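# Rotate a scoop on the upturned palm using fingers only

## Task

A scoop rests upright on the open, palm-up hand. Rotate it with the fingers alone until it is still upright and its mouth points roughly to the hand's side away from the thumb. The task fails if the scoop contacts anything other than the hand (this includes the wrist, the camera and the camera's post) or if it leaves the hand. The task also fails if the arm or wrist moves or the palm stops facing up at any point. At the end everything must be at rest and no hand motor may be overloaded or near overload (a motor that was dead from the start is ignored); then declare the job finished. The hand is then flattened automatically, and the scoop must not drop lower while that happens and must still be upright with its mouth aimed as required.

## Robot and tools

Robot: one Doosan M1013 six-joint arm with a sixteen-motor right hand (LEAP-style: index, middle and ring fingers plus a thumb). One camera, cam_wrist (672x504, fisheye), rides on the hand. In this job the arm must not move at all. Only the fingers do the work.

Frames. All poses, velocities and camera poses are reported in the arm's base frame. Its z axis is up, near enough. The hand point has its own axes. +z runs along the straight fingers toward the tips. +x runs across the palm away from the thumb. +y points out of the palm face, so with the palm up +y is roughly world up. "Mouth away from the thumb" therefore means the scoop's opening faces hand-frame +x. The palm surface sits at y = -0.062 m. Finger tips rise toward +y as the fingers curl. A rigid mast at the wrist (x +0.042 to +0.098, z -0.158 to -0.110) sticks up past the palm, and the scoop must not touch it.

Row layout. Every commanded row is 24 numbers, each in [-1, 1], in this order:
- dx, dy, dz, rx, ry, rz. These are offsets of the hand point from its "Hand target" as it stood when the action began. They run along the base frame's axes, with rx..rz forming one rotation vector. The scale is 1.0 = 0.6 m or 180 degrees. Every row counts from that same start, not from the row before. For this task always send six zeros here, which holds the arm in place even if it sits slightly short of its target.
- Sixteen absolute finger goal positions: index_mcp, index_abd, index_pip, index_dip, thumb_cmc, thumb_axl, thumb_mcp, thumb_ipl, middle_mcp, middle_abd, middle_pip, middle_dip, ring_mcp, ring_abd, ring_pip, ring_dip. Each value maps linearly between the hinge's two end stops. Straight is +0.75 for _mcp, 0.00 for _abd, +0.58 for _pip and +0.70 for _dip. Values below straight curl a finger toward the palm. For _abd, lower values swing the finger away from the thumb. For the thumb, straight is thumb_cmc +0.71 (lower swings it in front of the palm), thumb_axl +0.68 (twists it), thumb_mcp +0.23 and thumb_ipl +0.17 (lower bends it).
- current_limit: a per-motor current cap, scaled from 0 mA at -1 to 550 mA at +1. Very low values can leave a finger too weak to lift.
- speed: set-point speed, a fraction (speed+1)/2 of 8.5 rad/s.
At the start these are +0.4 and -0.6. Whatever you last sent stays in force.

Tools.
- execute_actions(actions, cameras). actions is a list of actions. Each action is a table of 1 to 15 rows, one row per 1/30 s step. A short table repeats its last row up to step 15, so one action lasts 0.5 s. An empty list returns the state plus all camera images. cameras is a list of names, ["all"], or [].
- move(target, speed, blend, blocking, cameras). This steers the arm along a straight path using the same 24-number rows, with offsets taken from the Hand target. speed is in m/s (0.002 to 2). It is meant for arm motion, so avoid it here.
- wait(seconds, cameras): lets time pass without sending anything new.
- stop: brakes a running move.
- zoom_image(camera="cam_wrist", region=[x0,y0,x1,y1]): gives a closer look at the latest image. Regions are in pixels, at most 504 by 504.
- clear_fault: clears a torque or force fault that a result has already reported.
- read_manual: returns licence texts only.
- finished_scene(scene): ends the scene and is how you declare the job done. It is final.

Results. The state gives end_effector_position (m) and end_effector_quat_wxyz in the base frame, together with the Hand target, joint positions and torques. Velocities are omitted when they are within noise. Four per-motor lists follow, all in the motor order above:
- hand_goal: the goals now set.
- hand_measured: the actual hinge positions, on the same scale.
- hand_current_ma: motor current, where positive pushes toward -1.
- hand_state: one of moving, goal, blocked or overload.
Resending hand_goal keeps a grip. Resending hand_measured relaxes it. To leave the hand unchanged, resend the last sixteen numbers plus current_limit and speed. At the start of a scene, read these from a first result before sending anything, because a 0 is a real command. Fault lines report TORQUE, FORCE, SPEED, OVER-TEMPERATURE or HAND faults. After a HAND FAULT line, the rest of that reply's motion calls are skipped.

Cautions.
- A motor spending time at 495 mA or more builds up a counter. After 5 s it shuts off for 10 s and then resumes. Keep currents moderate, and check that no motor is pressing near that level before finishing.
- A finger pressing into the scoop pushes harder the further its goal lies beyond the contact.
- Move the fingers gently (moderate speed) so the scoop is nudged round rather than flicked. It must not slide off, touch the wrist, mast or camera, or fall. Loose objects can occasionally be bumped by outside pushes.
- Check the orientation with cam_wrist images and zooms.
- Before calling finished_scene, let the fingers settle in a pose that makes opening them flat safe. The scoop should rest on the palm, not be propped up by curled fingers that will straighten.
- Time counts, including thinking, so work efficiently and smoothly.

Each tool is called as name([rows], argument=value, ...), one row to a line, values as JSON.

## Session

execute_actions(actions=[])

Scene clock: 0.00 s.
end_effector_position=(+0.6925, -0.0004, +0.5115) hand_goal=(+0.754, +0.000, +0.576, +0.696, -0.104, +0.540, +0.162, +0.106, +0.754, +0.000, +0.576, +0.696, +0.754, +0.000, +0.576, +0.696) hand_measured=(+0.766, +0.000, +0.580, +0.696, -0.092, +0.542, +0.164, +0.108, +0.768, +0.000, +0.578, +0.696, +0.762, +0.000, +0.576, +0.696) hand_current_ma=(+49, +0, +11, +2, +50, +10, +9, +8, +61, +0, +3, +0, +32, +0, +2, +0) hand_state=(goal, goal, goal, goal, goal, goal, goal, goal, goal, goal, goal, goal, goal, goal, goal, goal) hand_current_limit=0.40 hand_speed=-0.60 end_effector_quat_wxyz=(+0.705, +0.699, +0.084, +0.086)
Joint positions: [0.313 0.38 1.765 -1.539 1.635 -0.994]
Joint velocities: within noise
Joint torques (N m): no reading
Hand target: +0.6925, -0.0004, +0.5115; +0.705, +0.699, +0.084, +0.086
camera_calibration:
cam_wrist: T_world_to_cam=[[-0.76403, -0.12395, 0.63316, 0.23204], [-0.55204, 0.63353, -0.54212, 0.60578], [-0.33392, -0.76373, -0.55246, 0.63964]] pos_world=[0.72529, 0.1335, 0.53487]

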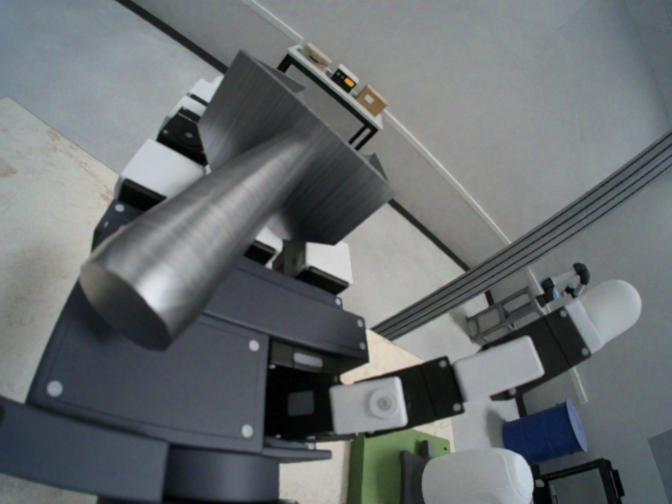

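execute_actions([
  [[0,0,0,0,0,0,0.754,-0.58,0.576,0.696,-0.104,0.54,0.162,0.106,0.754,-0.58,0.576,0.696,0.754,-0.58,0.576,0.696,0.4,-0.9]],
], cameras=["cam_wrist"])

execute_actions([
  [[0,0,0,0,0,0,0.754,0.1,0.576,0.696,-0.104,0.54,0.162,0.106,0.754,0.1,0.576,0.696,0.754,0.1,0.576,0.696,1.0,1.0]],
], cameras=["cam_wrist"])

Scene clock: 2.80 s.
end_effector_position=(+0.6925, -0.0004, +0.5115) hand_goal=(+0.754, -0.580, +0.576, +0.696, -0.104, +0.540, +0.162, +0.106, +0.754, -0.580, +0.576, +0.696, +0.754, -0.580, +0.576, +0.696) hand_measured=(+0.766, -0.576, +0.580, +0.696, -0.092, +0.542, +0.164, +0.108, +0.768, -0.576, +0.578, +0.696, +0.762, -0.578, +0.576, +0.696) hand_current_ma=(+49, +9, +11, +2, +50, +10, +9, +8, +61, +14, +3, +0, +32, +9, +2, +0) hand_state=(goal, goal, goal, goal, goal, goal, goal, goal, goal, goal, goal, goal, goal, goal, goal, goal) hand_current_limit=0.40 hand_speed=-0.90 end_effector_quat_wxyz=(+0.705, +0.699, +0.084, +0.086)
Joint positions: [0.313 0.38 1.765 -1.539 1.635 -0.994]
Joint torques (N m): [-1.54 -71.55 -29.25 -2.25 1.47 -0.07]
Hand target: +0.6925, -0.0004, +0.5115; +0.705, +0.699, +0.084, +0.086
Off the commanded pose: 0.000 m, 0 deg.
cam_wrist: T_world_to_cam=[[-0.76403, -0.12395, 0.63316, 0.23204], [-0.55204, 0.63353, -0.54212, 0.60578], [-0.33392, -0.76373, -0.55246, 0.63964]] pos_world=[0.72529, 0.1335, 0.53487]

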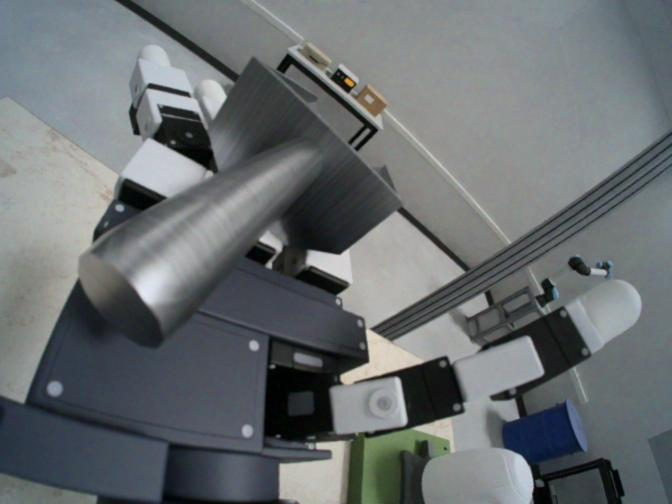

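Scene clock: 3.50 s.
end_effector_position=(+0.6925, -0.0004, +0.5115) hand_goal=(+0.754, +0.100, +0.576, +0.696, -0.104, +0.540, +0.162, +0.106, +0.754, +0.100, +0.576, +0.696, +0.754, +0.100, +0.576, +0.696) hand_measured=(+0.766, +0.098, +0.580, +0.696, -0.092, +0.542, +0.164, +0.108, +0.768, +0.098, +0.578, +0.696, +0.762, +0.098, +0.576, +0.696) hand_current_ma=(+49, -4, +11, +2, +50, +10, +9, +8, +61, -6, +3, +0, +32, -4, +2, +0) hand_state=(goal, goal, goal, goal, goal, goal, goal, goal, goal, goal, goal, goal, goal, goal, goal, goal) hand_current_limit=1.00 hand_speed=1.00 end_effector_quat_wxyz=(+0.705, +0.699, +0.084, +0.086)
Joint positions: [0.313 0.38 1.765 -1.539 1.635 -0.994]
Joint torques (N m): [-1.77 -71.08 -29.31 -2.29 1.43 -0.09]
Hand target: +0.6925, -0.0004, +0.5115; +0.705, +0.699, +0.084, +0.086
Off the commanded pose: 0.000 m, 0 deg.
cam_wrist: T_world_to_cam=[[-0.76403, -0.12395, 0.63316, 0.23204], [-0.55204, 0.63353, -0.54212, 0.60578], [-0.33392, -0.76373, -0.55246, 0.63964]] pos_world=[0.72529, 0.1335, 0.53487]

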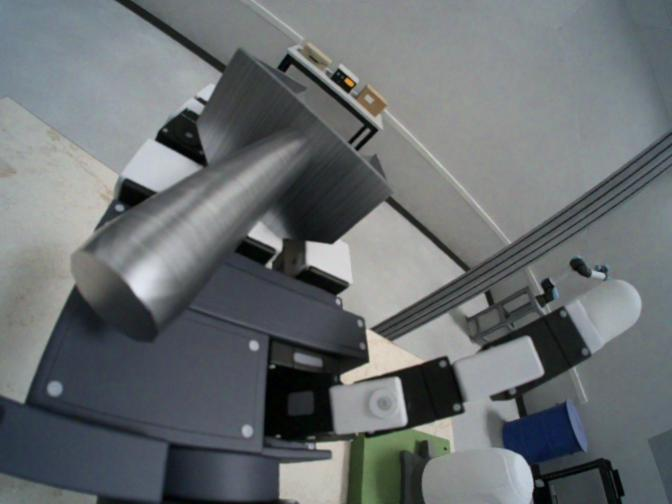

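zoom_image(camera="cam_wrist", region=[30, 120, 390, 400])

Scaled by 1.400 from the camera's image (finer frame: 960x720).

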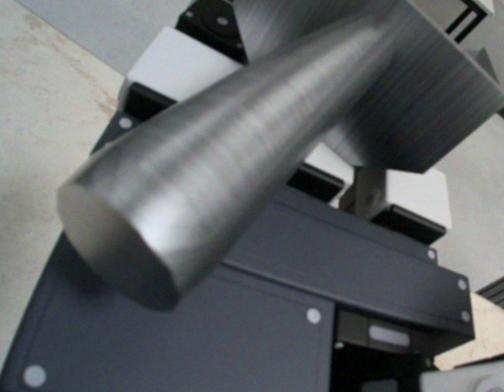

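execute_actions([
  [[0,0,0,0,0,0,0.8,0.1,0.62,0.696,-0.104,0.54,0.162,0.106,0.754,0,0.576,0.696,0.754,0,0.576,0.696,0.4,-0.95]],
], cameras=["cam_wrist"])

Scene clock: 8.33 s.
end_effector_position=(+0.6925, -0.0004, +0.5115) hand_goal=(+0.800, +0.100, +0.620, +0.696, -0.104, +0.540, +0.162, +0.106, +0.754, +0.000, +0.576, +0.696, +0.754, +0.000, +0.576, +0.696) hand_measured=(+0.808, +0.098, +0.620, +0.696, -0.092, +0.542, +0.164, +0.108, +0.768, +0.006, +0.578, +0.696, +0.762, +0.004, +0.576, +0.696) hand_current_ma=(+27, -4, +0, +2, +50, +10, +9, +8, +61, +16, +3, +0, +32, +9, +2, +0) hand_state=(goal, goal, goal, goal, goal, goal, goal, goal, goal, goal, goal, goal, goal, goal, goal, goal) hand_current_limit=0.40 hand_speed=-0.95 end_effector_quat_wxyz=(+0.705, +0.699, +0.084, +0.086)
Joint positions: [0.313 0.38 1.765 -1.539 1.635 -0.994]
Joint torques (N m): [-1.66 -71.5 -29.35 -2.27 1.46 -0.08]
Hand target: +0.6925, -0.0004, +0.5115; +0.705, +0.699, +0.084, +0.086
Off the commanded pose: 0.000 m, 0 deg.
cam_wrist: T_world_to_cam=[[-0.76403, -0.12395, 0.63316, 0.23204], [-0.55204, 0.63353, -0.54212, 0.60578], [-0.33392, -0.76373, -0.55246, 0.63964]] pos_world=[0.72529, 0.1335, 0.53487]

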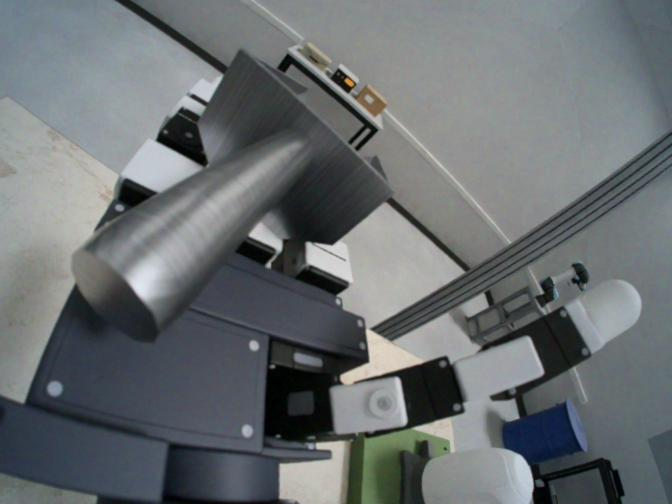

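execute_actions([
  [[0,0,0,0,0,0,0.95,0.1,0.7,0.696,-0.104,0.54,0.162,0.106,0.754,0,0.576,0.696,0.754,0,0.576,0.696,0.4,-0.92]],
  [[0,0,0,0,0,0,0.95,0.9,0.7,0.696,-0.104,0.54,0.162,0.106,0.754,0,0.576,0.696,0.754,0,0.576,0.696,0.4,-0.85]],
  [[0,0,0,0,0,0,0.95,0.9,0.7,0.696,-0.104,0.54,0.162,0.106,0.754,0,0.576,0.696,0.754,0,0.576,0.696,0.4,-0.85]],
], cameras=["cam_wrist"])

execute_actions([
  [[0,0,0,0,0,0,0.754,0.9,0.4,0.45,-0.104,0.54,0.162,0.106,0.754,0,0.576,0.696,0.754,0,0.576,0.696,0.4,-0.88]],
], cameras=["cam_wrist"])

Scene clock: 11.47 s.
end_effector_position=(+0.6925, -0.0004, +0.5115) hand_goal=(+0.950, +0.900, +0.700, +0.696, -0.104, +0.540, +0.162, +0.106, +0.754, +0.000, +0.576, +0.696, +0.754, +0.000, +0.576, +0.696) hand_measured=(+0.956, +0.894, +0.700, +0.696, -0.092, +0.542, +0.164, +0.108, +0.768, +0.006, +0.578, +0.696, +0.762, +0.004, +0.576, +0.696) hand_current_ma=(+25, -15, -1, +2, +50, +10, +9, +8, +61, +16, +3, +0, +32, +9, +2, +0) hand_state=(goal, goal, goal, goal, goal, goal, goal, goal, goal, goal, goal, goal, goal, goal, goal, goal) hand_current_limit=0.40 hand_speed=-0.85 end_effector_quat_wxyz=(+0.705, +0.699, +0.084, +0.086)
Joint positions: [0.313 0.38 1.765 -1.539 1.635 -0.994]
Joint torques (N m): [-1.7 -71.42 -29.2 -2.24 1.44 -0.08]
Hand target: +0.6925, -0.0004, +0.5115; +0.705, +0.699, +0.084, +0.086
Off the commanded pose: 0.000 m, 0 deg.
cam_wrist: T_world_to_cam=[[-0.76403, -0.12395, 0.63316, 0.23204], [-0.55204, 0.63353, -0.54212, 0.60578], [-0.33392, -0.76373, -0.55246, 0.63964]] pos_world=[0.72529, 0.1335, 0.53487]

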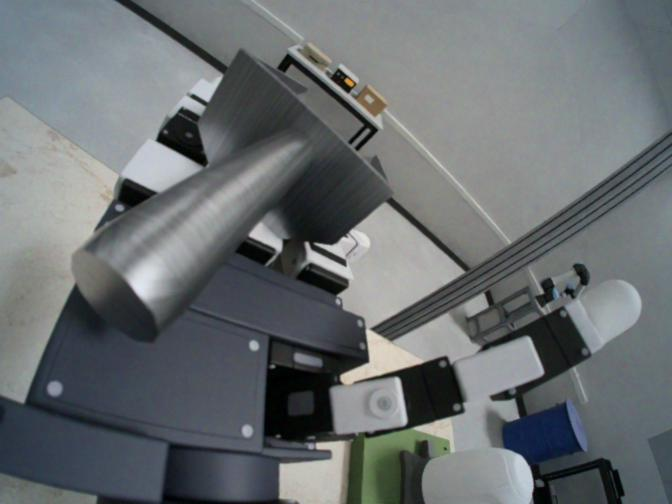

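Scene clock: 12.43 s.
end_effector_position=(+0.6925, -0.0004, +0.5115) hand_goal=(+0.754, +0.900, +0.400, +0.450, -0.104, +0.540, +0.162, +0.106, +0.754, +0.000, +0.576, +0.696, +0.754, +0.000, +0.576, +0.696) hand_measured=(+0.772, +0.896, +0.408, +0.454, -0.092, +0.542, +0.164, +0.108, +0.768, +0.006, +0.578, +0.696, +0.762, +0.004, +0.576, +0.696) hand_current_ma=(+78, -10, +27, +12, +50, +10, +9, +8, +61, +16, +3, +0, +32, +9, +2, +0) hand_state=(goal, goal, goal, goal, goal, goal, goal, goal, goal, goal, goal, goal, goal, goal, goal, goal) hand_current_limit=0.40 hand_speed=-0.88 end_effector_quat_wxyz=(+0.705, +0.699, +0.084, +0.086)
Joint positions: [0.313 0.38 1.765 -1.539 1.635 -0.994]
Joint torques (N m): [-1.32 -71.22 -29.25 -2.26 1.43 -0.1]
Hand target: +0.6925, -0.0004, +0.5115; +0.705, +0.699, +0.084, +0.086
Off the commanded pose: 0.000 m, 0 deg.
cam_wrist: T_world_to_cam=[[-0.76403, -0.12395, 0.63316, 0.23204], [-0.55204, 0.63353, -0.54212, 0.60578], [-0.33392, -0.76373, -0.55246, 0.63964]] pos_world=[0.72529, 0.1335, 0.53487]

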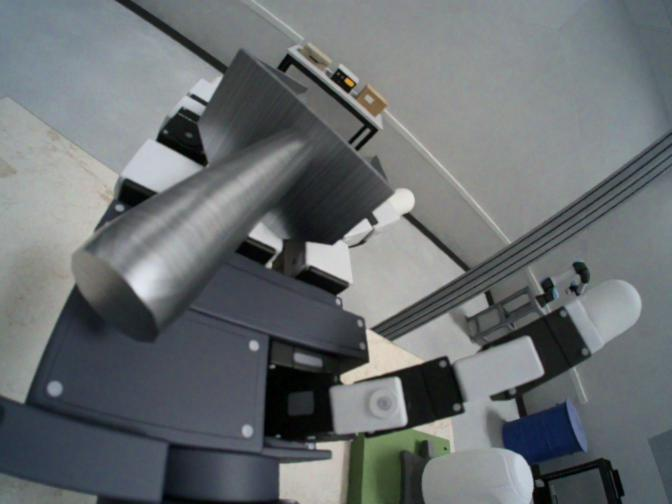

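Sweep index in.

execute_actions([
  [[0,0,0,0,0,0,0.754,0.55,0.4,0.45,-0.104,0.54,0.162,0.106,0.754,0,0.576,0.696,0.754,0,0.576,0.696,0.4,-0.92]],
], cameras=["cam_wrist"])

execute_actions([
  [[0,0,0,0,0,0,0.754,0.3,0.4,0.45,-0.104,0.54,0.162,0.106,0.754,0,0.576,0.696,0.754,0,0.576,0.696,0.4,-0.92]],
], cameras=["cam_wrist"])

Scene clock: 14.33 s.
end_effector_position=(+0.6925, -0.0004, +0.5115) hand_goal=(+0.754, +0.550, +0.400, +0.450, -0.104, +0.540, +0.162, +0.106, +0.754, +0.000, +0.576, +0.696, +0.754, +0.000, +0.576, +0.696) hand_measured=(+0.772, +0.556, +0.408, +0.454, -0.092, +0.542, +0.164, +0.108, +0.768, +0.004, +0.578, +0.696, +0.762, +0.004, +0.576, +0.696) hand_current_ma=(+78, +17, +27, +12, +50, +10, +9, +8, +61, +12, +3, +0, +32, +9, +2, +0) hand_state=(goal, goal, goal, goal, goal, goal, goal, goal, goal, goal, goal, goal, goal, goal, goal, goal) hand_current_limit=0.40 hand_speed=-0.92 end_effector_quat_wxyz=(+0.705, +0.699, +0.084, +0.086)
Joint positions: [0.313 0.38 1.765 -1.539 1.635 -0.994]
Joint torques (N m): [-1.56 -71.61 -29.24 -2.32 1.51 -0.1]
Hand target: +0.6925, -0.0004, +0.5115; +0.705, +0.699, +0.084, +0.086
Off the commanded pose: 0.000 m, 0 deg.
cam_wrist: T_world_to_cam=[[-0.76403, -0.12395, 0.63316, 0.23204], [-0.55204, 0.63353, -0.54212, 0.60578], [-0.33392, -0.76373, -0.55246, 0.63964]] pos_world=[0.72529, 0.1335, 0.53487]

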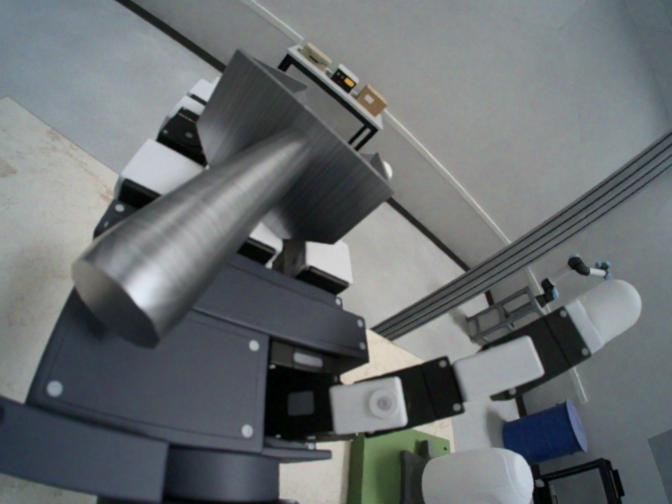

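Scene clock: 15.37 s.
end_effector_position=(+0.6925, -0.0004, +0.5115) hand_goal=(+0.754, +0.300, +0.400, +0.450, -0.104, +0.540, +0.162, +0.106, +0.754, +0.000, +0.576, +0.696, +0.754, +0.000, +0.576, +0.696) hand_measured=(+0.772, +0.306, +0.408, +0.454, -0.092, +0.542, +0.164, +0.108, +0.768, +0.004, +0.578, +0.696, +0.762, +0.004, +0.576, +0.696) hand_current_ma=(+78, +16, +27, +12, +50, +10, +9, +8, +61, +12, +3, +0, +32, +9, +2, +0) hand_state=(goal, goal, goal, goal, goal, goal, goal, goal, goal, goal, goal, goal, goal, goal, goal, goal) hand_current_limit=0.40 hand_speed=-0.92 end_effector_quat_wxyz=(+0.705, +0.699, +0.084, +0.086)
Joint positions: [0.313 0.38 1.765 -1.539 1.635 -0.994]
Joint torques (N m): [-1.62 -71.32 -29.29 -2.29 1.47 -0.11]
Hand target: +0.6925, -0.0004, +0.5115; +0.705, +0.699, +0.084, +0.086
Off the commanded pose: 0.000 m, 0 deg.
cam_wrist: T_world_to_cam=[[-0.76403, -0.12395, 0.63316, 0.23204], [-0.55204, 0.63353, -0.54212, 0.60578], [-0.33392, -0.76373, -0.55246, 0.63964]] pos_world=[0.72529, 0.1335, 0.53487]

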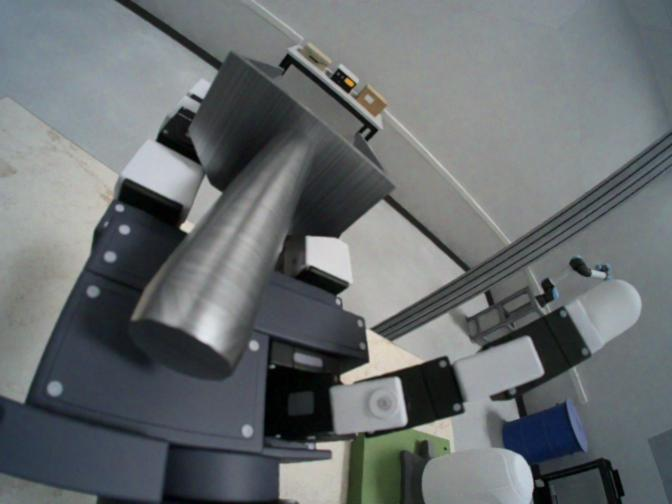

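execute_actions([
  [[0,0,0,0,0,0,0.754,0.1,0.4,0.45,-0.104,0.54,0.162,0.106,0.754,0,0.576,0.696,0.754,0,0.576,0.696,0.4,-0.92]],
], cameras=["cam_wrist"])

execute_actions([
  [[0,0,0,0,0,0,0.754,-0.15,0.4,0.45,-0.104,0.54,0.162,0.106,0.754,-0.2,0.576,0.696,0.754,-0.2,0.576,0.696,0.4,-0.92]],
], cameras=["cam_wrist"])

Scene clock: 16.90 s.
end_effector_position=(+0.6925, -0.0004, +0.5115) hand_goal=(+0.754, +0.100, +0.400, +0.450, -0.104, +0.540, +0.162, +0.106, +0.754, +0.000, +0.576, +0.696, +0.754, +0.000, +0.576, +0.696) hand_measured=(+0.772, +0.106, +0.408, +0.454, -0.092, +0.542, +0.164, +0.108, +0.768, +0.004, +0.578, +0.696, +0.762, +0.004, +0.576, +0.696) hand_current_ma=(+78, +17, +27, +12, +50, +10, +9, +8, +61, +12, +3, +0, +32, +9, +2, +0) hand_state=(goal, goal, goal, goal, goal, goal, goal, goal, goal, goal, goal, goal, goal, goal, goal, goal) hand_current_limit=0.40 hand_speed=-0.92 end_effector_quat_wxyz=(+0.705, +0.699, +0.084, +0.086)
Joint positions: [0.313 0.38 1.765 -1.539 1.635 -0.994]
Joint torques (N m): [-1.68 -71.61 -29.26 -2.25 1.44 -0.11]
Hand target: +0.6925, -0.0004, +0.5115; +0.705, +0.699, +0.084, +0.086
Off the commanded pose: 0.000 m, 0 deg.
cam_wrist: T_world_to_cam=[[-0.76403, -0.12395, 0.63316, 0.23204], [-0.55204, 0.63353, -0.54212, 0.60578], [-0.33392, -0.76373, -0.55246, 0.63964]] pos_world=[0.72529, 0.1335, 0.53487]

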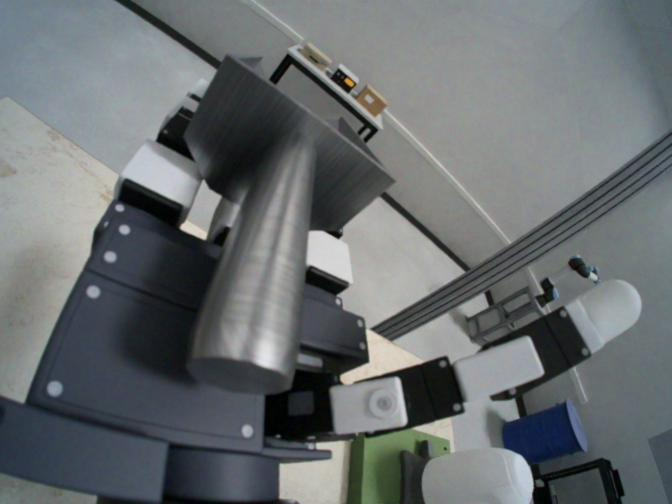

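Scene clock: 17.93 s.
end_effector_position=(+0.6925, -0.0004, +0.5115) hand_goal=(+0.754, -0.150, +0.400, +0.450, -0.104, +0.540, +0.162, +0.106, +0.754, -0.200, +0.576, +0.696, +0.754, -0.200, +0.576, +0.696) hand_measured=(+0.772, -0.144, +0.408, +0.454, -0.092, +0.542, +0.164, +0.108, +0.768, -0.196, +0.578, +0.696, +0.762, -0.198, +0.576, +0.696) hand_current_ma=(+78, +17, +27, +12, +50, +10, +9, +8, +61, +13, +3, +0, +32, +9, +2, +0) hand_state=(goal, goal, goal, goal, goal, goal, goal, goal, goal, goal, goal, goal, goal, goal, goal, goal) hand_current_limit=0.40 hand_speed=-0.92 end_effector_quat_wxyz=(+0.705, +0.699, +0.084, +0.086)
Joint positions: [0.313 0.38 1.765 -1.539 1.635 -0.994]
Joint torques (N m): [-1.59 -71.93 -29.31 -2.26 1.45 -0.09]
Hand target: +0.6925, -0.0004, +0.5115; +0.705, +0.699, +0.084, +0.086
Off the commanded pose: 0.000 m, 0 deg.
cam_wrist: T_world_to_cam=[[-0.76403, -0.12395, 0.63316, 0.23204], [-0.55204, 0.63353, -0.54212, 0.60578], [-0.33392, -0.76373, -0.55246, 0.63964]] pos_world=[0.72529, 0.1335, 0.53487]

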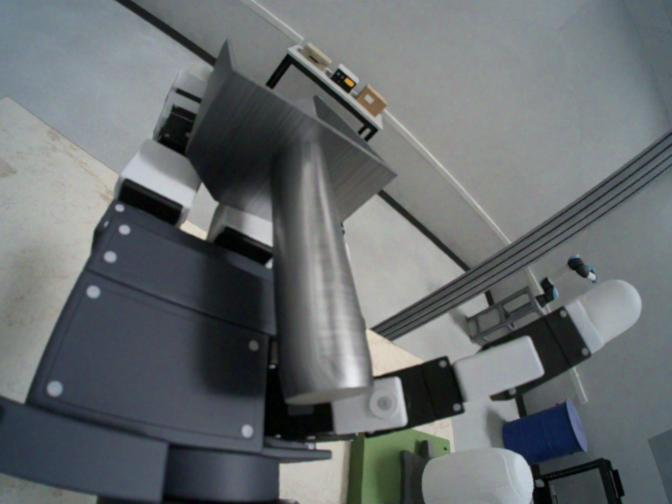

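execute_actions([
  [[0,0,0,0,0,0,0.754,-0.42,0.4,0.45,-0.104,0.54,0.162,0.106,0.754,-0.5,0.576,0.696,0.754,-0.5,0.576,0.696,0.4,-0.92]],
], cameras=["cam_wrist"])

execute_actions([
  [[0,0,0,0,0,0,0.754,-0.62,0.4,0.45,-0.104,0.54,0.162,0.106,0.754,-0.54,0.576,0.696,0.754,-0.54,0.576,0.696,0.4,-0.92]],
], cameras=["cam_wrist"])

Scene clock: 20.77 s.
end_effector_position=(+0.6925, -0.0004, +0.5115) hand_goal=(+0.754, -0.420, +0.400, +0.450, -0.104, +0.540, +0.162, +0.106, +0.754, -0.500, +0.576, +0.696, +0.754, -0.500, +0.576, +0.696) hand_measured=(+0.772, -0.406, +0.408, +0.454, -0.092, +0.542, +0.164, +0.108, +0.768, -0.496, +0.578, +0.696, +0.764, -0.496, +0.576, +0.696) hand_current_ma=(+78, +44, +27, +12, +50, +10, +9, +8, +61, +13, +3, +0, +36, +10, +2, +0) hand_state=(goal, goal, goal, goal, goal, goal, goal, goal, goal, goal, goal, goal, goal, goal, goal, goal) hand_current_limit=0.40 hand_speed=-0.92 end_effector_quat_wxyz=(+0.705, +0.699, +0.084, +0.086)
Joint positions: [0.313 0.38 1.765 -1.539 1.635 -0.994]
Joint torques (N m): [-1.75 -71.55 -29.4 -2.28 1.45 -0.03]
Hand target: +0.6925, -0.0004, +0.5115; +0.705, +0.699, +0.084, +0.086
Off the commanded pose: 0.000 m, 0 deg.
cam_wrist: T_world_to_cam=[[-0.76403, -0.12395, 0.63316, 0.23204], [-0.55204, 0.63353, -0.54212, 0.60578], [-0.33392, -0.76373, -0.55246, 0.63964]] pos_world=[0.72529, 0.1335, 0.53487]

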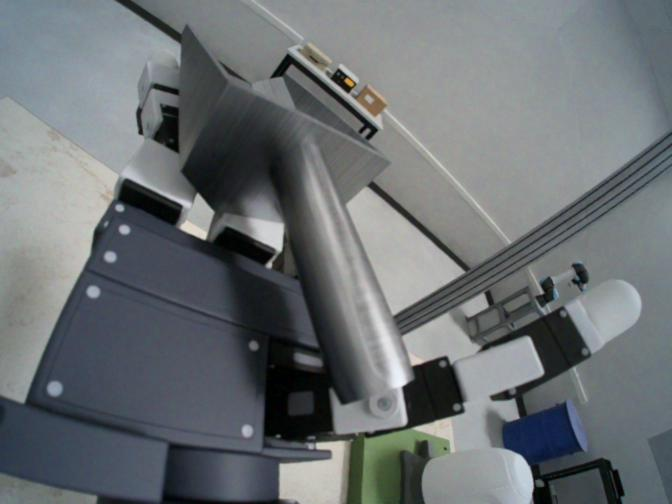

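Scene clock: 21.63 s.
end_effector_position=(+0.6925, -0.0004, +0.5115) hand_goal=(+0.754, -0.620, +0.400, +0.450, -0.104, +0.540, +0.162, +0.106, +0.754, -0.540, +0.576, +0.696, +0.754, -0.540, +0.576, +0.696) hand_measured=(+0.772, -0.604, +0.408, +0.454, -0.092, +0.542, +0.164, +0.108, +0.768, -0.536, +0.578, +0.696, +0.764, -0.536, +0.576, +0.696) hand_current_ma=(+78, +51, +27, +12, +50, +10, +9, +8, +61, +11, +3, +0, +39, +10, +2, +0) hand_state=(goal, goal, goal, goal, goal, goal, goal, goal, goal, goal, goal, goal, goal, goal, goal, goal) hand_current_limit=0.40 hand_speed=-0.92 end_effector_quat_wxyz=(+0.705, +0.699, +0.084, +0.086)
Joint positions: [0.313 0.38 1.765 -1.539 1.635 -0.994]
Joint torques (N m): [-1.46 -71.56 -29.33 -2.29 1.45 -0.02]
Hand target: +0.6925, -0.0004, +0.5115; +0.705, +0.699, +0.084, +0.086
Off the commanded pose: 0.000 m, 0 deg.
cam_wrist: T_world_to_cam=[[-0.76403, -0.12395, 0.63316, 0.23204], [-0.55204, 0.63353, -0.54212, 0.60578], [-0.33392, -0.76373, -0.55246, 0.63964]] pos_world=[0.72529, 0.1335, 0.53487]

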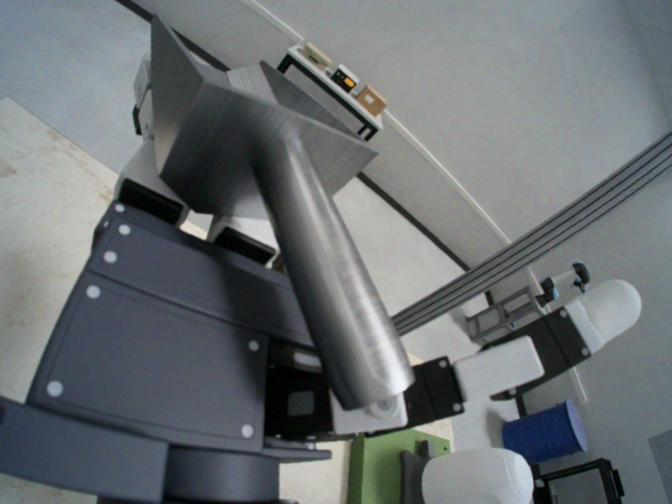

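execute_actions([
  [[0,0,0,0,0,0,0.754,-0.62,0.4,0.45,0.75,0.54,0.3,0.106,0.754,-0.54,0.576,0.696,0.754,-0.54,0.576,0.696,0.4,-0.85]],
], cameras=["cam_wrist"])

Scene clock: 24.43 s.
end_effector_position=(+0.6925, -0.0004, +0.5115) hand_goal=(+0.754, -0.620, +0.400, +0.450, +0.750, +0.540, +0.300, +0.106, +0.754, -0.540, +0.576, +0.696, +0.754, -0.540, +0.576, +0.696) hand_measured=(+0.772, -0.612, +0.408, +0.454, +0.758, +0.542, +0.298, +0.108, +0.768, -0.536, +0.578, +0.696, +0.764, -0.536, +0.576, +0.696) hand_current_ma=(+78, +28, +27, +12, +29, +7, -5, +8, +61, +11, +3, +0, +39, +10, +2, +0) hand_state=(goal, goal, goal, goal, goal, goal, goal, goal, goal, goal, goal, goal, goal, goal, goal, goal) hand_current_limit=0.40 hand_speed=-0.85 end_effector_quat_wxyz=(+0.705, +0.699, +0.084, +0.086)
Joint positions: [0.313 0.38 1.765 -1.539 1.635 -0.994]
Joint torques (N m): [-1.73 -71.7 -29.42 -2.23 1.4 -0.08]
Hand target: +0.6925, -0.0004, +0.5115; +0.705, +0.699, +0.084, +0.086
Off the commanded pose: 0.000 m, 0 deg.
cam_wrist: T_world_to_cam=[[-0.76403, -0.12395, 0.63316, 0.23204], [-0.55204, 0.63353, -0.54212, 0.60578], [-0.33392, -0.76373, -0.55246, 0.63964]] pos_world=[0.72529, 0.1335, 0.53487]

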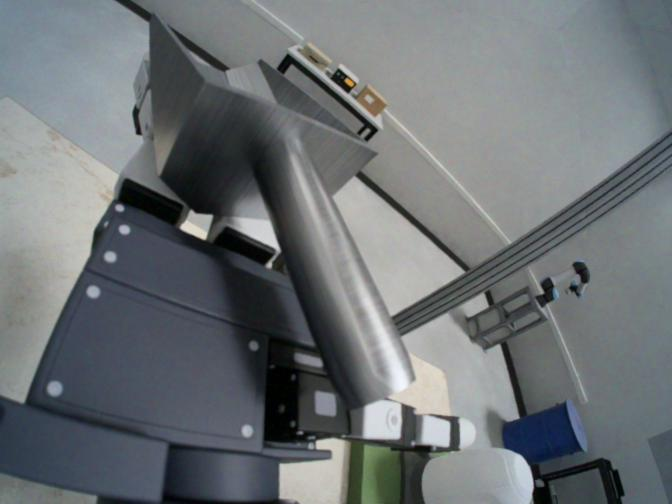

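execute_actions([
  [[0,0,0,0,0,0,0.754,0.1,0.4,0.45,0.75,0.54,0.3,0.106,0.754,0.0,0.576,0.696,0.754,0.0,0.576,0.696,1.0,1.0]],
], cameras=["cam_wrist"])

execute_actions([
  [[0,0,0,0,0,0,0.754,-0.5,0.4,0.45,0.75,0.54,0.3,0.106,0.754,-0.5,0.576,0.696,0.754,-0.5,0.576,0.696,0.4,-0.92]],
], cameras=["cam_wrist"])

Scene clock: 26.03 s.
end_effector_position=(+0.6925, -0.0004, +0.5115) hand_goal=(+0.754, +0.100, +0.400, +0.450, +0.750, +0.540, +0.300, +0.106, +0.754, +0.000, +0.576, +0.696, +0.754, +0.000, +0.576, +0.696) hand_measured=(+0.772, +0.098, +0.408, +0.454, +0.758, +0.542, +0.298, +0.108, +0.768, -0.002, +0.578, +0.696, +0.764, -0.002, +0.576, +0.696) hand_current_ma=(+78, -4, +27, +12, +29, +7, -5, +8, +61, -4, +3, +0, +39, -5, +2, +0) hand_state=(goal, goal, goal, goal, goal, goal, goal, goal, goal, goal, goal, goal, goal, goal, goal, goal) hand_current_limit=1.00 hand_speed=1.00 end_effector_quat_wxyz=(+0.705, +0.699, +0.084, +0.086)
Joint positions: [0.313 0.38 1.765 -1.539 1.635 -0.994]
Joint torques (N m): [-1.82 -71.54 -29.35 -2.24 1.45 -0.08]
Hand target: +0.6925, -0.0004, +0.5115; +0.705, +0.699, +0.084, +0.086
Off the commanded pose: 0.000 m, 0 deg.
cam_wrist: T_world_to_cam=[[-0.76403, -0.12395, 0.63316, 0.23204], [-0.55204, 0.63353, -0.54212, 0.60578], [-0.33392, -0.76373, -0.55246, 0.63964]] pos_world=[0.72529, 0.1335, 0.53487]

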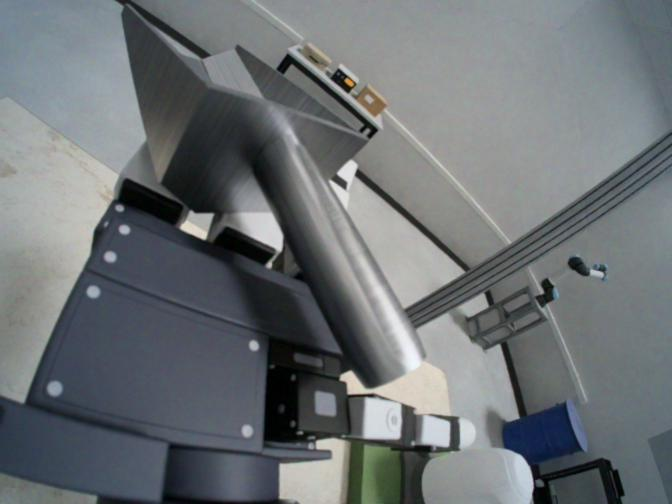

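Scene clock: 28.13 s.
end_effector_position=(+0.6925, -0.0004, +0.5115) hand_goal=(+0.754, -0.500, +0.400, +0.450, +0.750, +0.540, +0.300, +0.106, +0.754, -0.500, +0.576, +0.696, +0.754, -0.500, +0.576, +0.696) hand_measured=(+0.772, -0.496, +0.408, +0.454, +0.758, +0.542, +0.298, +0.108, +0.768, -0.496, +0.578, +0.696, +0.764, -0.498, +0.576, +0.696) hand_current_ma=(+78, +10, +27, +12, +29, +7, -5, +8, +61, +13, +3, +0, +39, +8, +2, +0) hand_state=(goal, goal, goal, goal, goal, goal, goal, goal, goal, goal, goal, goal, goal, goal, goal, goal) hand_current_limit=0.40 hand_speed=-0.92 end_effector_quat_wxyz=(+0.705, +0.699, +0.084, +0.086)
Joint positions: [0.313 0.38 1.765 -1.539 1.635 -0.994]
Joint torques (N m): [-1.97 -71.28 -29.29 -2.27 1.45 -0.08]
Hand target: +0.6925, -0.0004, +0.5115; +0.705, +0.699, +0.084, +0.086
Off the commanded pose: 0.000 m, 0 deg.
cam_wrist: T_world_to_cam=[[-0.76403, -0.12395, 0.63316, 0.23204], [-0.55204, 0.63353, -0.54212, 0.60578], [-0.33392, -0.76373, -0.55246, 0.63964]] pos_world=[0.72529, 0.1335, 0.53487]

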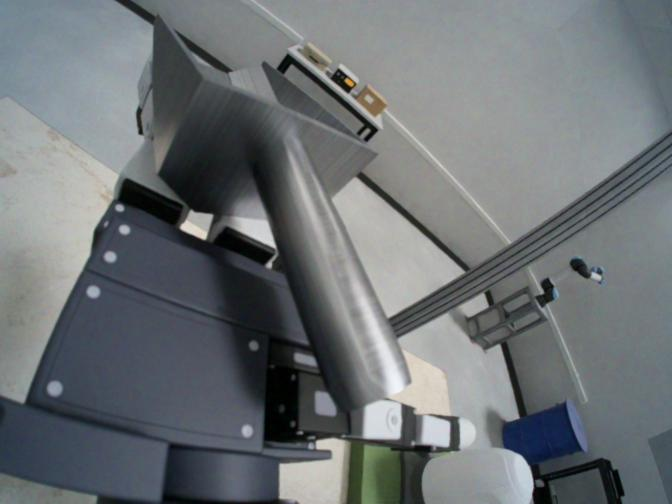

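execute_actions([
  [[0,0,0,0,0,0,0.754,-0.64,0.4,0.45,0.75,0.54,0.3,0.106,0.754,-0.6,0.576,0.696,0.754,-0.6,0.576,0.696,0.4,-0.92]],
], cameras=["cam_wrist"])

execute_actions([
  [[0,0,0,0,0,0,0.95,-0.6,0.7,0.696,0.75,0.54,0.3,0.106,0.754,-0.6,0.576,0.696,0.754,-0.6,0.576,0.696,0.4,-0.9]],
  [[0,0,0,0,0,0,0.95,-0.6,0.7,0.696,0.75,0.54,0.3,0.106,0.754,-0.6,0.576,0.696,0.754,-0.6,0.576,0.696,0.4,-0.9]],
  [[0,0,0,0,0,0,0.95,0,0.7,0.696,0.75,0.54,0.3,0.106,0.754,-0.6,0.576,0.696,0.754,-0.6,0.576,0.696,0.4,-0.9]],
  [[0,0,0,0,0,0,0.95,0,0.7,0.696,0.75,0.54,0.3,0.106,0.754,-0.6,0.576,0.696,0.754,-0.6,0.576,0.696,0.4,-0.9]],
  [[0,0,0,0,0,0,0.95,0,0.7,0.696,0.75,0.54,0.3,0.106,0.754,-0.6,0.576,0.696,0.754,-0.6,0.576,0.696,0.4,-0.9]],
], cameras=["cam_wrist"])

execute_actions([
  [[0,0,0,0,0,0,0.95,0,0.7,0.696,0.75,0.54,0.3,0.106,0.754,0,0.576,0.696,0.754,0,0.576,0.696,1.0,1.0]],
], cameras=["cam_wrist"])

Scene clock: 31.20 s.
end_effector_position=(+0.6925, -0.0004, +0.5115) hand_goal=(+0.754, -0.640, +0.400, +0.450, +0.750, +0.540, +0.300, +0.106, +0.754, -0.600, +0.576, +0.696, +0.754, -0.600, +0.576, +0.696) hand_measured=(+0.772, -0.632, +0.408, +0.454, +0.758, +0.542, +0.298, +0.108, +0.768, -0.596, +0.578, +0.696, +0.764, -0.596, +0.576, +0.696) hand_current_ma=(+78, +25, +26, +12, +29, +7, -5, +8, +61, +14, +3, +0, +39, +9, +2, +0) hand_state=(goal, goal, goal, goal, goal, goal, goal, goal, goal, goal, goal, goal, goal, goal, goal, goal) hand_current_limit=0.40 hand_speed=-0.92 end_effector_quat_wxyz=(+0.705, +0.699, +0.084, +0.086)
Joint positions: [0.313 0.38 1.765 -1.539 1.635 -0.994]
Joint torques (N m): [-1.8 -71.47 -29.33 -2.23 1.45 -0.03]
Hand target: +0.6925, -0.0004, +0.5115; +0.705, +0.699, +0.084, +0.086
Off the commanded pose: 0.000 m, 0 deg.
cam_wrist: T_world_to_cam=[[-0.76403, -0.12395, 0.63316, 0.23204], [-0.55204, 0.63353, -0.54212, 0.60578], [-0.33392, -0.76373, -0.55246, 0.63964]] pos_world=[0.72529, 0.1335, 0.53487]

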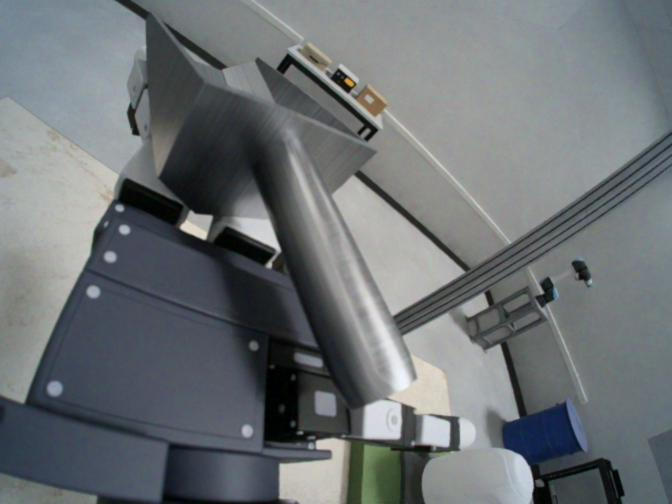

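Scene clock: 33.93 s.
end_effector_position=(+0.6925, -0.0004, +0.5115) hand_goal=(+0.950, +0.000, +0.700, +0.696, +0.750, +0.540, +0.300, +0.106, +0.754, -0.600, +0.576, +0.696, +0.754, -0.600, +0.576, +0.696) hand_measured=(+0.956, -0.004, +0.700, +0.694, +0.758, +0.542, +0.298, +0.108, +0.780, -0.596, +0.578, +0.696, +0.764, -0.598, +0.576, +0.696) hand_current_ma=(+24, -9, -1, -8, +29, +7, -5, +8, +112, +11, +3, +0, +42, +8, +2, +0) hand_state=(goal, goal, goal, goal, goal, goal, goal, goal, blocked, goal, goal, goal, goal, goal, goal, goal) hand_current_limit=0.40 hand_speed=-0.90 end_effector_quat_wxyz=(+0.705, +0.699, +0.084, +0.086)
Joint positions: [0.313 0.38 1.765 -1.539 1.635 -0.994]
Joint torques (N m): [-1.63 -71.35 -29.48 -2.24 1.46 -0.08]
Hand target: +0.6925, -0.0004, +0.5115; +0.705, +0.699, +0.084, +0.086
Off the commanded pose: 0.000 m, 0 deg.
cam_wrist: T_world_to_cam=[[-0.76403, -0.12395, 0.63316, 0.23204], [-0.55204, 0.63353, -0.54212, 0.60578], [-0.33392, -0.76373, -0.55246, 0.63964]] pos_world=[0.72529, 0.1335, 0.53487]

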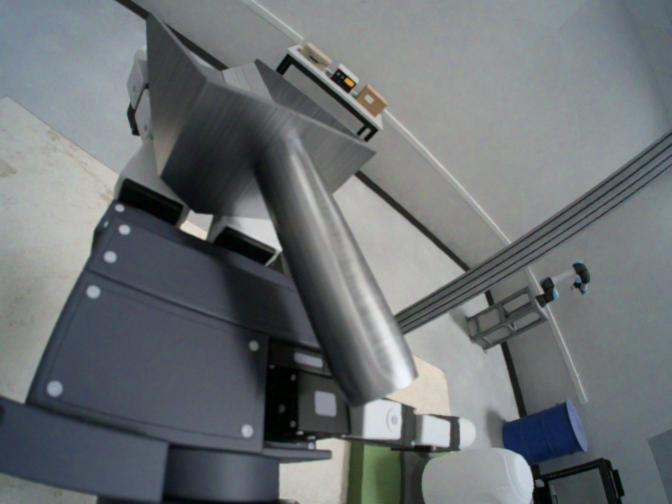

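Scene clock: 34.63 s.
end_effector_position=(+0.6925, -0.0004, +0.5115) hand_goal=(+0.950, +0.000, +0.700, +0.696, +0.750, +0.540, +0.300, +0.106, +0.754, +0.000, +0.576, +0.696, +0.754, +0.000, +0.576, +0.696) hand_measured=(+0.956, -0.004, +0.700, +0.694, +0.758, +0.542, +0.298, +0.108, +0.780, -0.002, +0.578, +0.696, +0.764, -0.002, +0.576, +0.696) hand_current_ma=(+24, -9, -1, -8, +29, +7, -5, +8, +108, -3, +3, +0, +42, -4, +2, +0) hand_state=(goal, goal, goal, goal, goal, goal, goal, goal, blocked, goal, goal, goal, goal, goal, goal, goal) hand_current_limit=1.00 hand_speed=1.00 end_effector_quat_wxyz=(+0.705, +0.699, +0.084, +0.086)
Joint positions: [0.313 0.38 1.765 -1.539 1.635 -0.994]
Joint torques (N m): [-1.93 -71.54 -29.23 -2.25 1.46 -0.08]
Hand target: +0.6925, -0.0004, +0.5115; +0.705, +0.699, +0.084, +0.086
Off the commanded pose: 0.000 m, 0 deg.
cam_wrist: T_world_to_cam=[[-0.76403, -0.12395, 0.63316, 0.23204], [-0.55204, 0.63353, -0.54212, 0.60578], [-0.33392, -0.76373, -0.55246, 0.63964]] pos_world=[0.72529, 0.1335, 0.53487]

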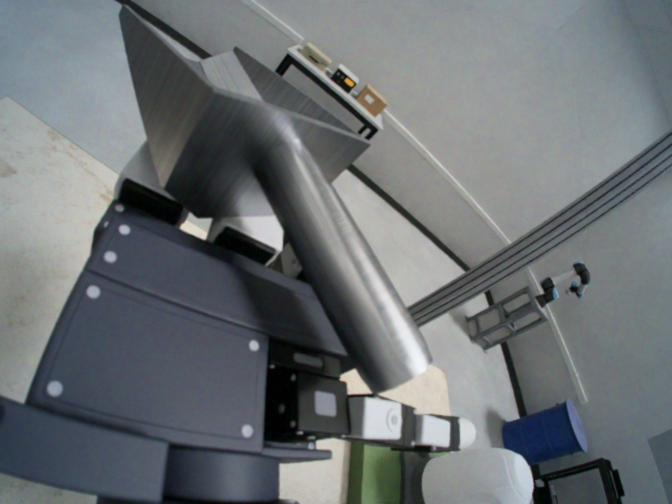

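execute_actions([
  [[0,0,0,0,0,0,0.95,-0.6,0.7,0.696,0.75,0.54,0.3,0.106,0.754,-0.6,0.576,0.696,0.754,-0.6,0.576,0.696,1.0,1.0]],
], cameras=["cam_wrist"])

execute_actions([
  [[0,0,0,0,0,0,0.95,0.3,0.7,0.696,0.75,0.54,0.3,0.106,0.754,0.3,0.576,0.696,0.754,0.3,0.576,0.696,0.4,-0.9]],
], cameras=["cam_wrist"])

Scene clock: 37.57 s.
end_effector_position=(+0.6925, -0.0004, +0.5115) hand_goal=(+0.950, -0.600, +0.700, +0.696, +0.750, +0.540, +0.300, +0.106, +0.754, -0.600, +0.576, +0.696, +0.754, -0.600, +0.576, +0.696) hand_measured=(+0.956, -0.540, +0.700, +0.694, +0.758, +0.542, +0.298, +0.108, +0.780, -0.598, +0.578, +0.696, +0.764, -0.598, +0.576, +0.696) hand_current_ma=(+21, +222, -1, -8, +29, +7, -5, +8, +108, +3, +3, +0, +42, +4, +2, +0) hand_state=(goal, blocked, goal, goal, goal, goal, goal, goal, blocked, goal, goal, goal, goal, goal, goal, goal) hand_current_limit=1.00 hand_speed=1.00 end_effector_quat_wxyz=(+0.705, +0.699, +0.084, +0.086)
Joint positions: [0.313 0.38 1.765 -1.539 1.635 -0.994]
Joint torques (N m): [-1.68 -71.53 -29.4 -2.26 1.45 -0.05]
Hand target: +0.6925, -0.0004, +0.5115; +0.705, +0.699, +0.084, +0.086
Off the commanded pose: 0.000 m, 0 deg.
cam_wrist: T_world_to_cam=[[-0.76403, -0.12395, 0.63316, 0.23204], [-0.55204, 0.63353, -0.54212, 0.60578], [-0.33392, -0.76373, -0.55246, 0.63964]] pos_world=[0.72529, 0.1335, 0.53487]

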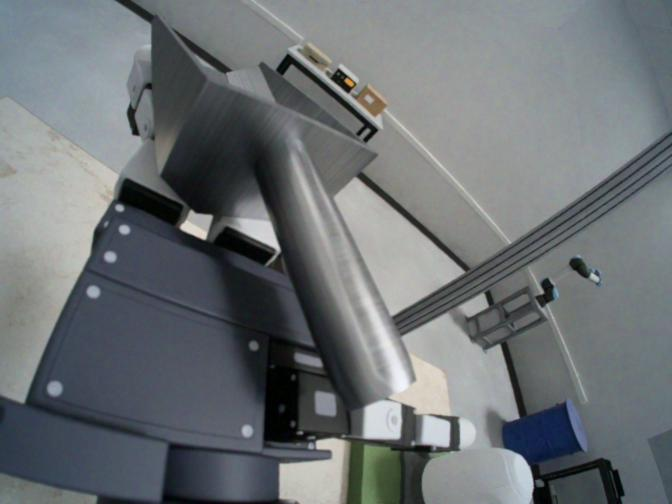

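Scene clock: 40.07 s.
end_effector_position=(+0.6925, -0.0004, +0.5115) hand_goal=(+0.950, +0.300, +0.700, +0.696, +0.750, +0.540, +0.300, +0.106, +0.754, +0.300, +0.576, +0.696, +0.754, +0.300, +0.576, +0.696) hand_measured=(+0.956, +0.296, +0.700, +0.694, +0.758, +0.542, +0.298, +0.108, +0.778, +0.296, +0.578, +0.696, +0.764, +0.296, +0.576, +0.696) hand_current_ma=(+24, -12, -1, -7, +29, +7, -5, +8, +98, -11, +3, +0, +43, -12, +2, +0) hand_state=(goal, goal, goal, goal, goal, goal, goal, goal, blocked, goal, goal, goal, goal, goal, goal, goal) hand_current_limit=0.40 hand_speed=-0.90 end_effector_quat_wxyz=(+0.705, +0.699, +0.084, +0.086)
Joint positions: [0.313 0.38 1.765 -1.539 1.635 -0.994]
Joint torques (N m): [-1.71 -71.61 -29.27 -2.21 1.42 -0.14]
Hand target: +0.6925, -0.0004, +0.5115; +0.705, +0.699, +0.084, +0.086
Off the commanded pose: 0.000 m, 0 deg.
cam_wrist: T_world_to_cam=[[-0.76403, -0.12395, 0.63316, 0.23204], [-0.55204, 0.63353, -0.54212, 0.60578], [-0.33392, -0.76373, -0.55246, 0.63964]] pos_world=[0.72529, 0.1335, 0.53487]

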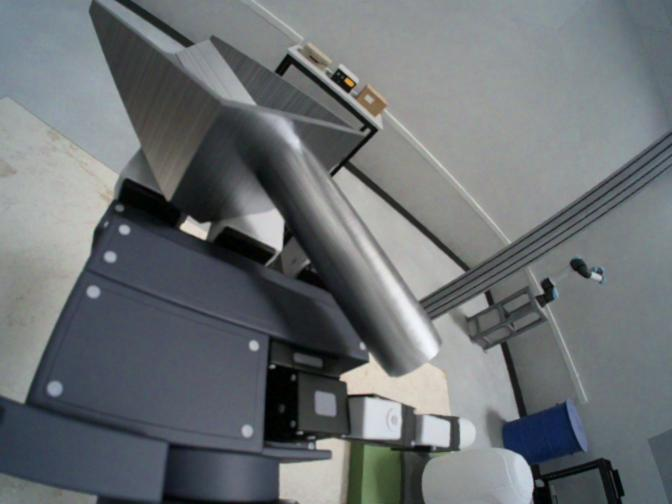

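execute_actions([
  [[0,0,0,0,0,0,0.95,0.62,0.7,0.696,0.75,0.54,0.9,0.106,0.754,0.6,0.576,0.696,0.754,0.6,0.576,0.696,0.4,-0.9]],
], cameras=["cam_wrist"])

Scene clock: 43.90 s.
end_effector_position=(+0.6925, -0.0004, +0.5115) hand_goal=(+0.950, +0.620, +0.700, +0.696, +0.750, +0.540, +0.900, +0.106, +0.754, +0.600, +0.576, +0.696, +0.754, +0.600, +0.576, +0.696) hand_measured=(+0.956, +0.616, +0.700, +0.694, +0.758, +0.538, +0.898, +0.108, +0.774, +0.596, +0.578, +0.696, +0.764, +0.596, +0.576, +0.696) hand_current_ma=(+24, -14, -1, -7, +29, -5, -8, +8, +88, -11, +3, +0, +44, -13, +2, +0) hand_state=(goal, goal, goal, goal, goal, goal, goal, goal, blocked, goal, goal, goal, goal, goal, goal, goal) hand_current_limit=0.40 hand_speed=-0.90 end_effector_quat_wxyz=(+0.705, +0.699, +0.084, +0.086)
Joint positions: [0.313 0.38 1.765 -1.539 1.635 -0.994]
Joint torques (N m): [-1.78 -71.54 -29.37 -2.25 1.4 -0.08]
Hand target: +0.6925, -0.0004, +0.5115; +0.705, +0.699, +0.084, +0.086
Off the commanded pose: 0.000 m, 0 deg.
cam_wrist: T_world_to_cam=[[-0.76403, -0.12395, 0.63316, 0.23204], [-0.55204, 0.63353, -0.54212, 0.60578], [-0.33392, -0.76373, -0.55246, 0.63964]] pos_world=[0.72529, 0.1335, 0.53487]

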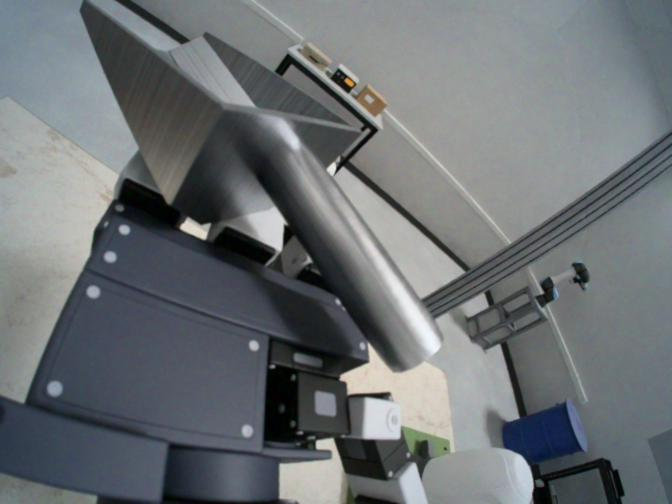

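execute_actions([
  [[0,0,0,0,0,0,0.95,0.62,0.7,0.696,0.15,0.54,0.9,0.106,0.754,0.6,0.576,0.696,0.754,0.6,0.576,0.696,0.4,-0.9]],
], cameras=["cam_wrist"])

execute_actions([
  [[0,0,0,0,0,0,0.95,0.62,0.7,0.696,-0.15,0.54,0.9,0.106,0.754,0.6,0.576,0.696,0.754,0.6,0.576,0.696,0.4,-0.93]],
], cameras=["cam_wrist"])

Scene clock: 46.70 s.
end_effector_position=(+0.6925, -0.0004, +0.5115) hand_goal=(+0.950, +0.620, +0.700, +0.696, +0.150, +0.540, +0.900, +0.106, +0.754, +0.600, +0.576, +0.696, +0.754, +0.600, +0.576, +0.696) hand_measured=(+0.956, +0.616, +0.700, +0.694, +0.166, +0.538, +0.900, +0.108, +0.774, +0.596, +0.578, +0.696, +0.764, +0.596, +0.576, +0.696) hand_current_ma=(+24, -14, -1, -7, +65, -6, +2, +8, +88, -11, +3, +0, +44, -13, +2, +0) hand_state=(goal, goal, goal, goal, goal, goal, goal, goal, blocked, goal, goal, goal, goal, goal, goal, goal) hand_current_limit=0.40 hand_speed=-0.90 end_effector_quat_wxyz=(+0.705, +0.699, +0.084, +0.086)
Joint positions: [0.313 0.38 1.765 -1.539 1.635 -0.994]
Joint torques (N m): [-1.69 -71.71 -29.38 -2.23 1.42 -0.07]
Hand target: +0.6925, -0.0004, +0.5115; +0.705, +0.699, +0.084, +0.086
Off the commanded pose: 0.000 m, 0 deg.
cam_wrist: T_world_to_cam=[[-0.76403, -0.12395, 0.63316, 0.23204], [-0.55204, 0.63353, -0.54212, 0.60578], [-0.33392, -0.76373, -0.55246, 0.63964]] pos_world=[0.72529, 0.1335, 0.53487]

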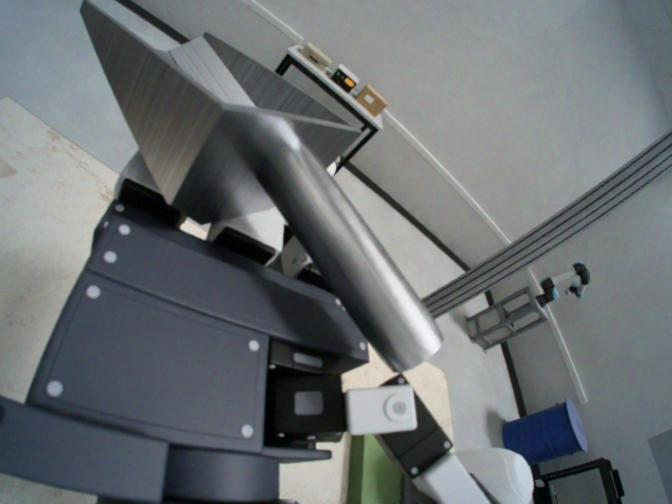

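Scene clock: 48.17 s.
end_effector_position=(+0.6925, -0.0004, +0.5115) hand_goal=(+0.950, +0.620, +0.700, +0.696, -0.150, +0.540, +0.900, +0.106, +0.754, +0.600, +0.576, +0.696, +0.754, +0.600, +0.576, +0.696) hand_measured=(+0.956, +0.616, +0.700, +0.694, -0.132, +0.538, +0.902, +0.108, +0.774, +0.596, +0.578, +0.696, +0.768, +0.596, +0.576, +0.696) hand_current_ma=(+24, -14, -1, -7, +69, -6, +7, +8, +88, -11, +3, +0, +59, -10, +2, +0) hand_state=(goal, goal, goal, goal, goal, goal, goal, goal, blocked, goal, goal, goal, goal, goal, goal, goal) hand_current_limit=0.40 hand_speed=-0.93 end_effector_quat_wxyz=(+0.705, +0.699, +0.084, +0.086)
Joint positions: [0.313 0.38 1.765 -1.539 1.635 -0.994]
Joint torques (N m): [-1.8 -71.7 -29.4 -2.2 1.42 -0.06]
Hand target: +0.6925, -0.0004, +0.5115; +0.705, +0.699, +0.084, +0.086
Off the commanded pose: 0.000 m, 0 deg.
cam_wrist: T_world_to_cam=[[-0.76403, -0.12395, 0.63316, 0.23204], [-0.55204, 0.63353, -0.54212, 0.60578], [-0.33392, -0.76373, -0.55246, 0.63964]] pos_world=[0.72529, 0.1335, 0.53487]

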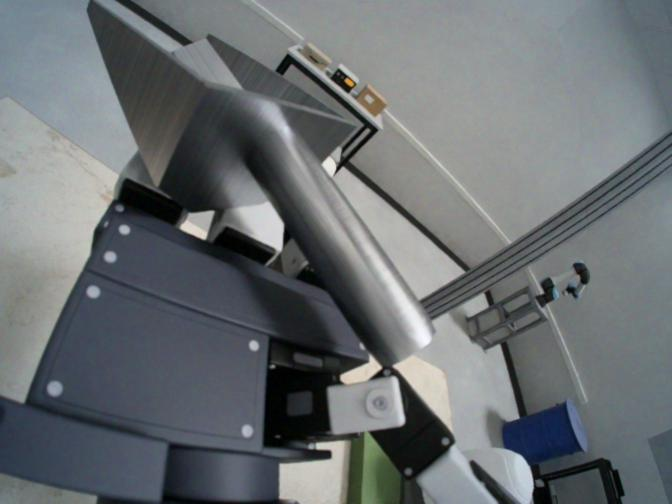

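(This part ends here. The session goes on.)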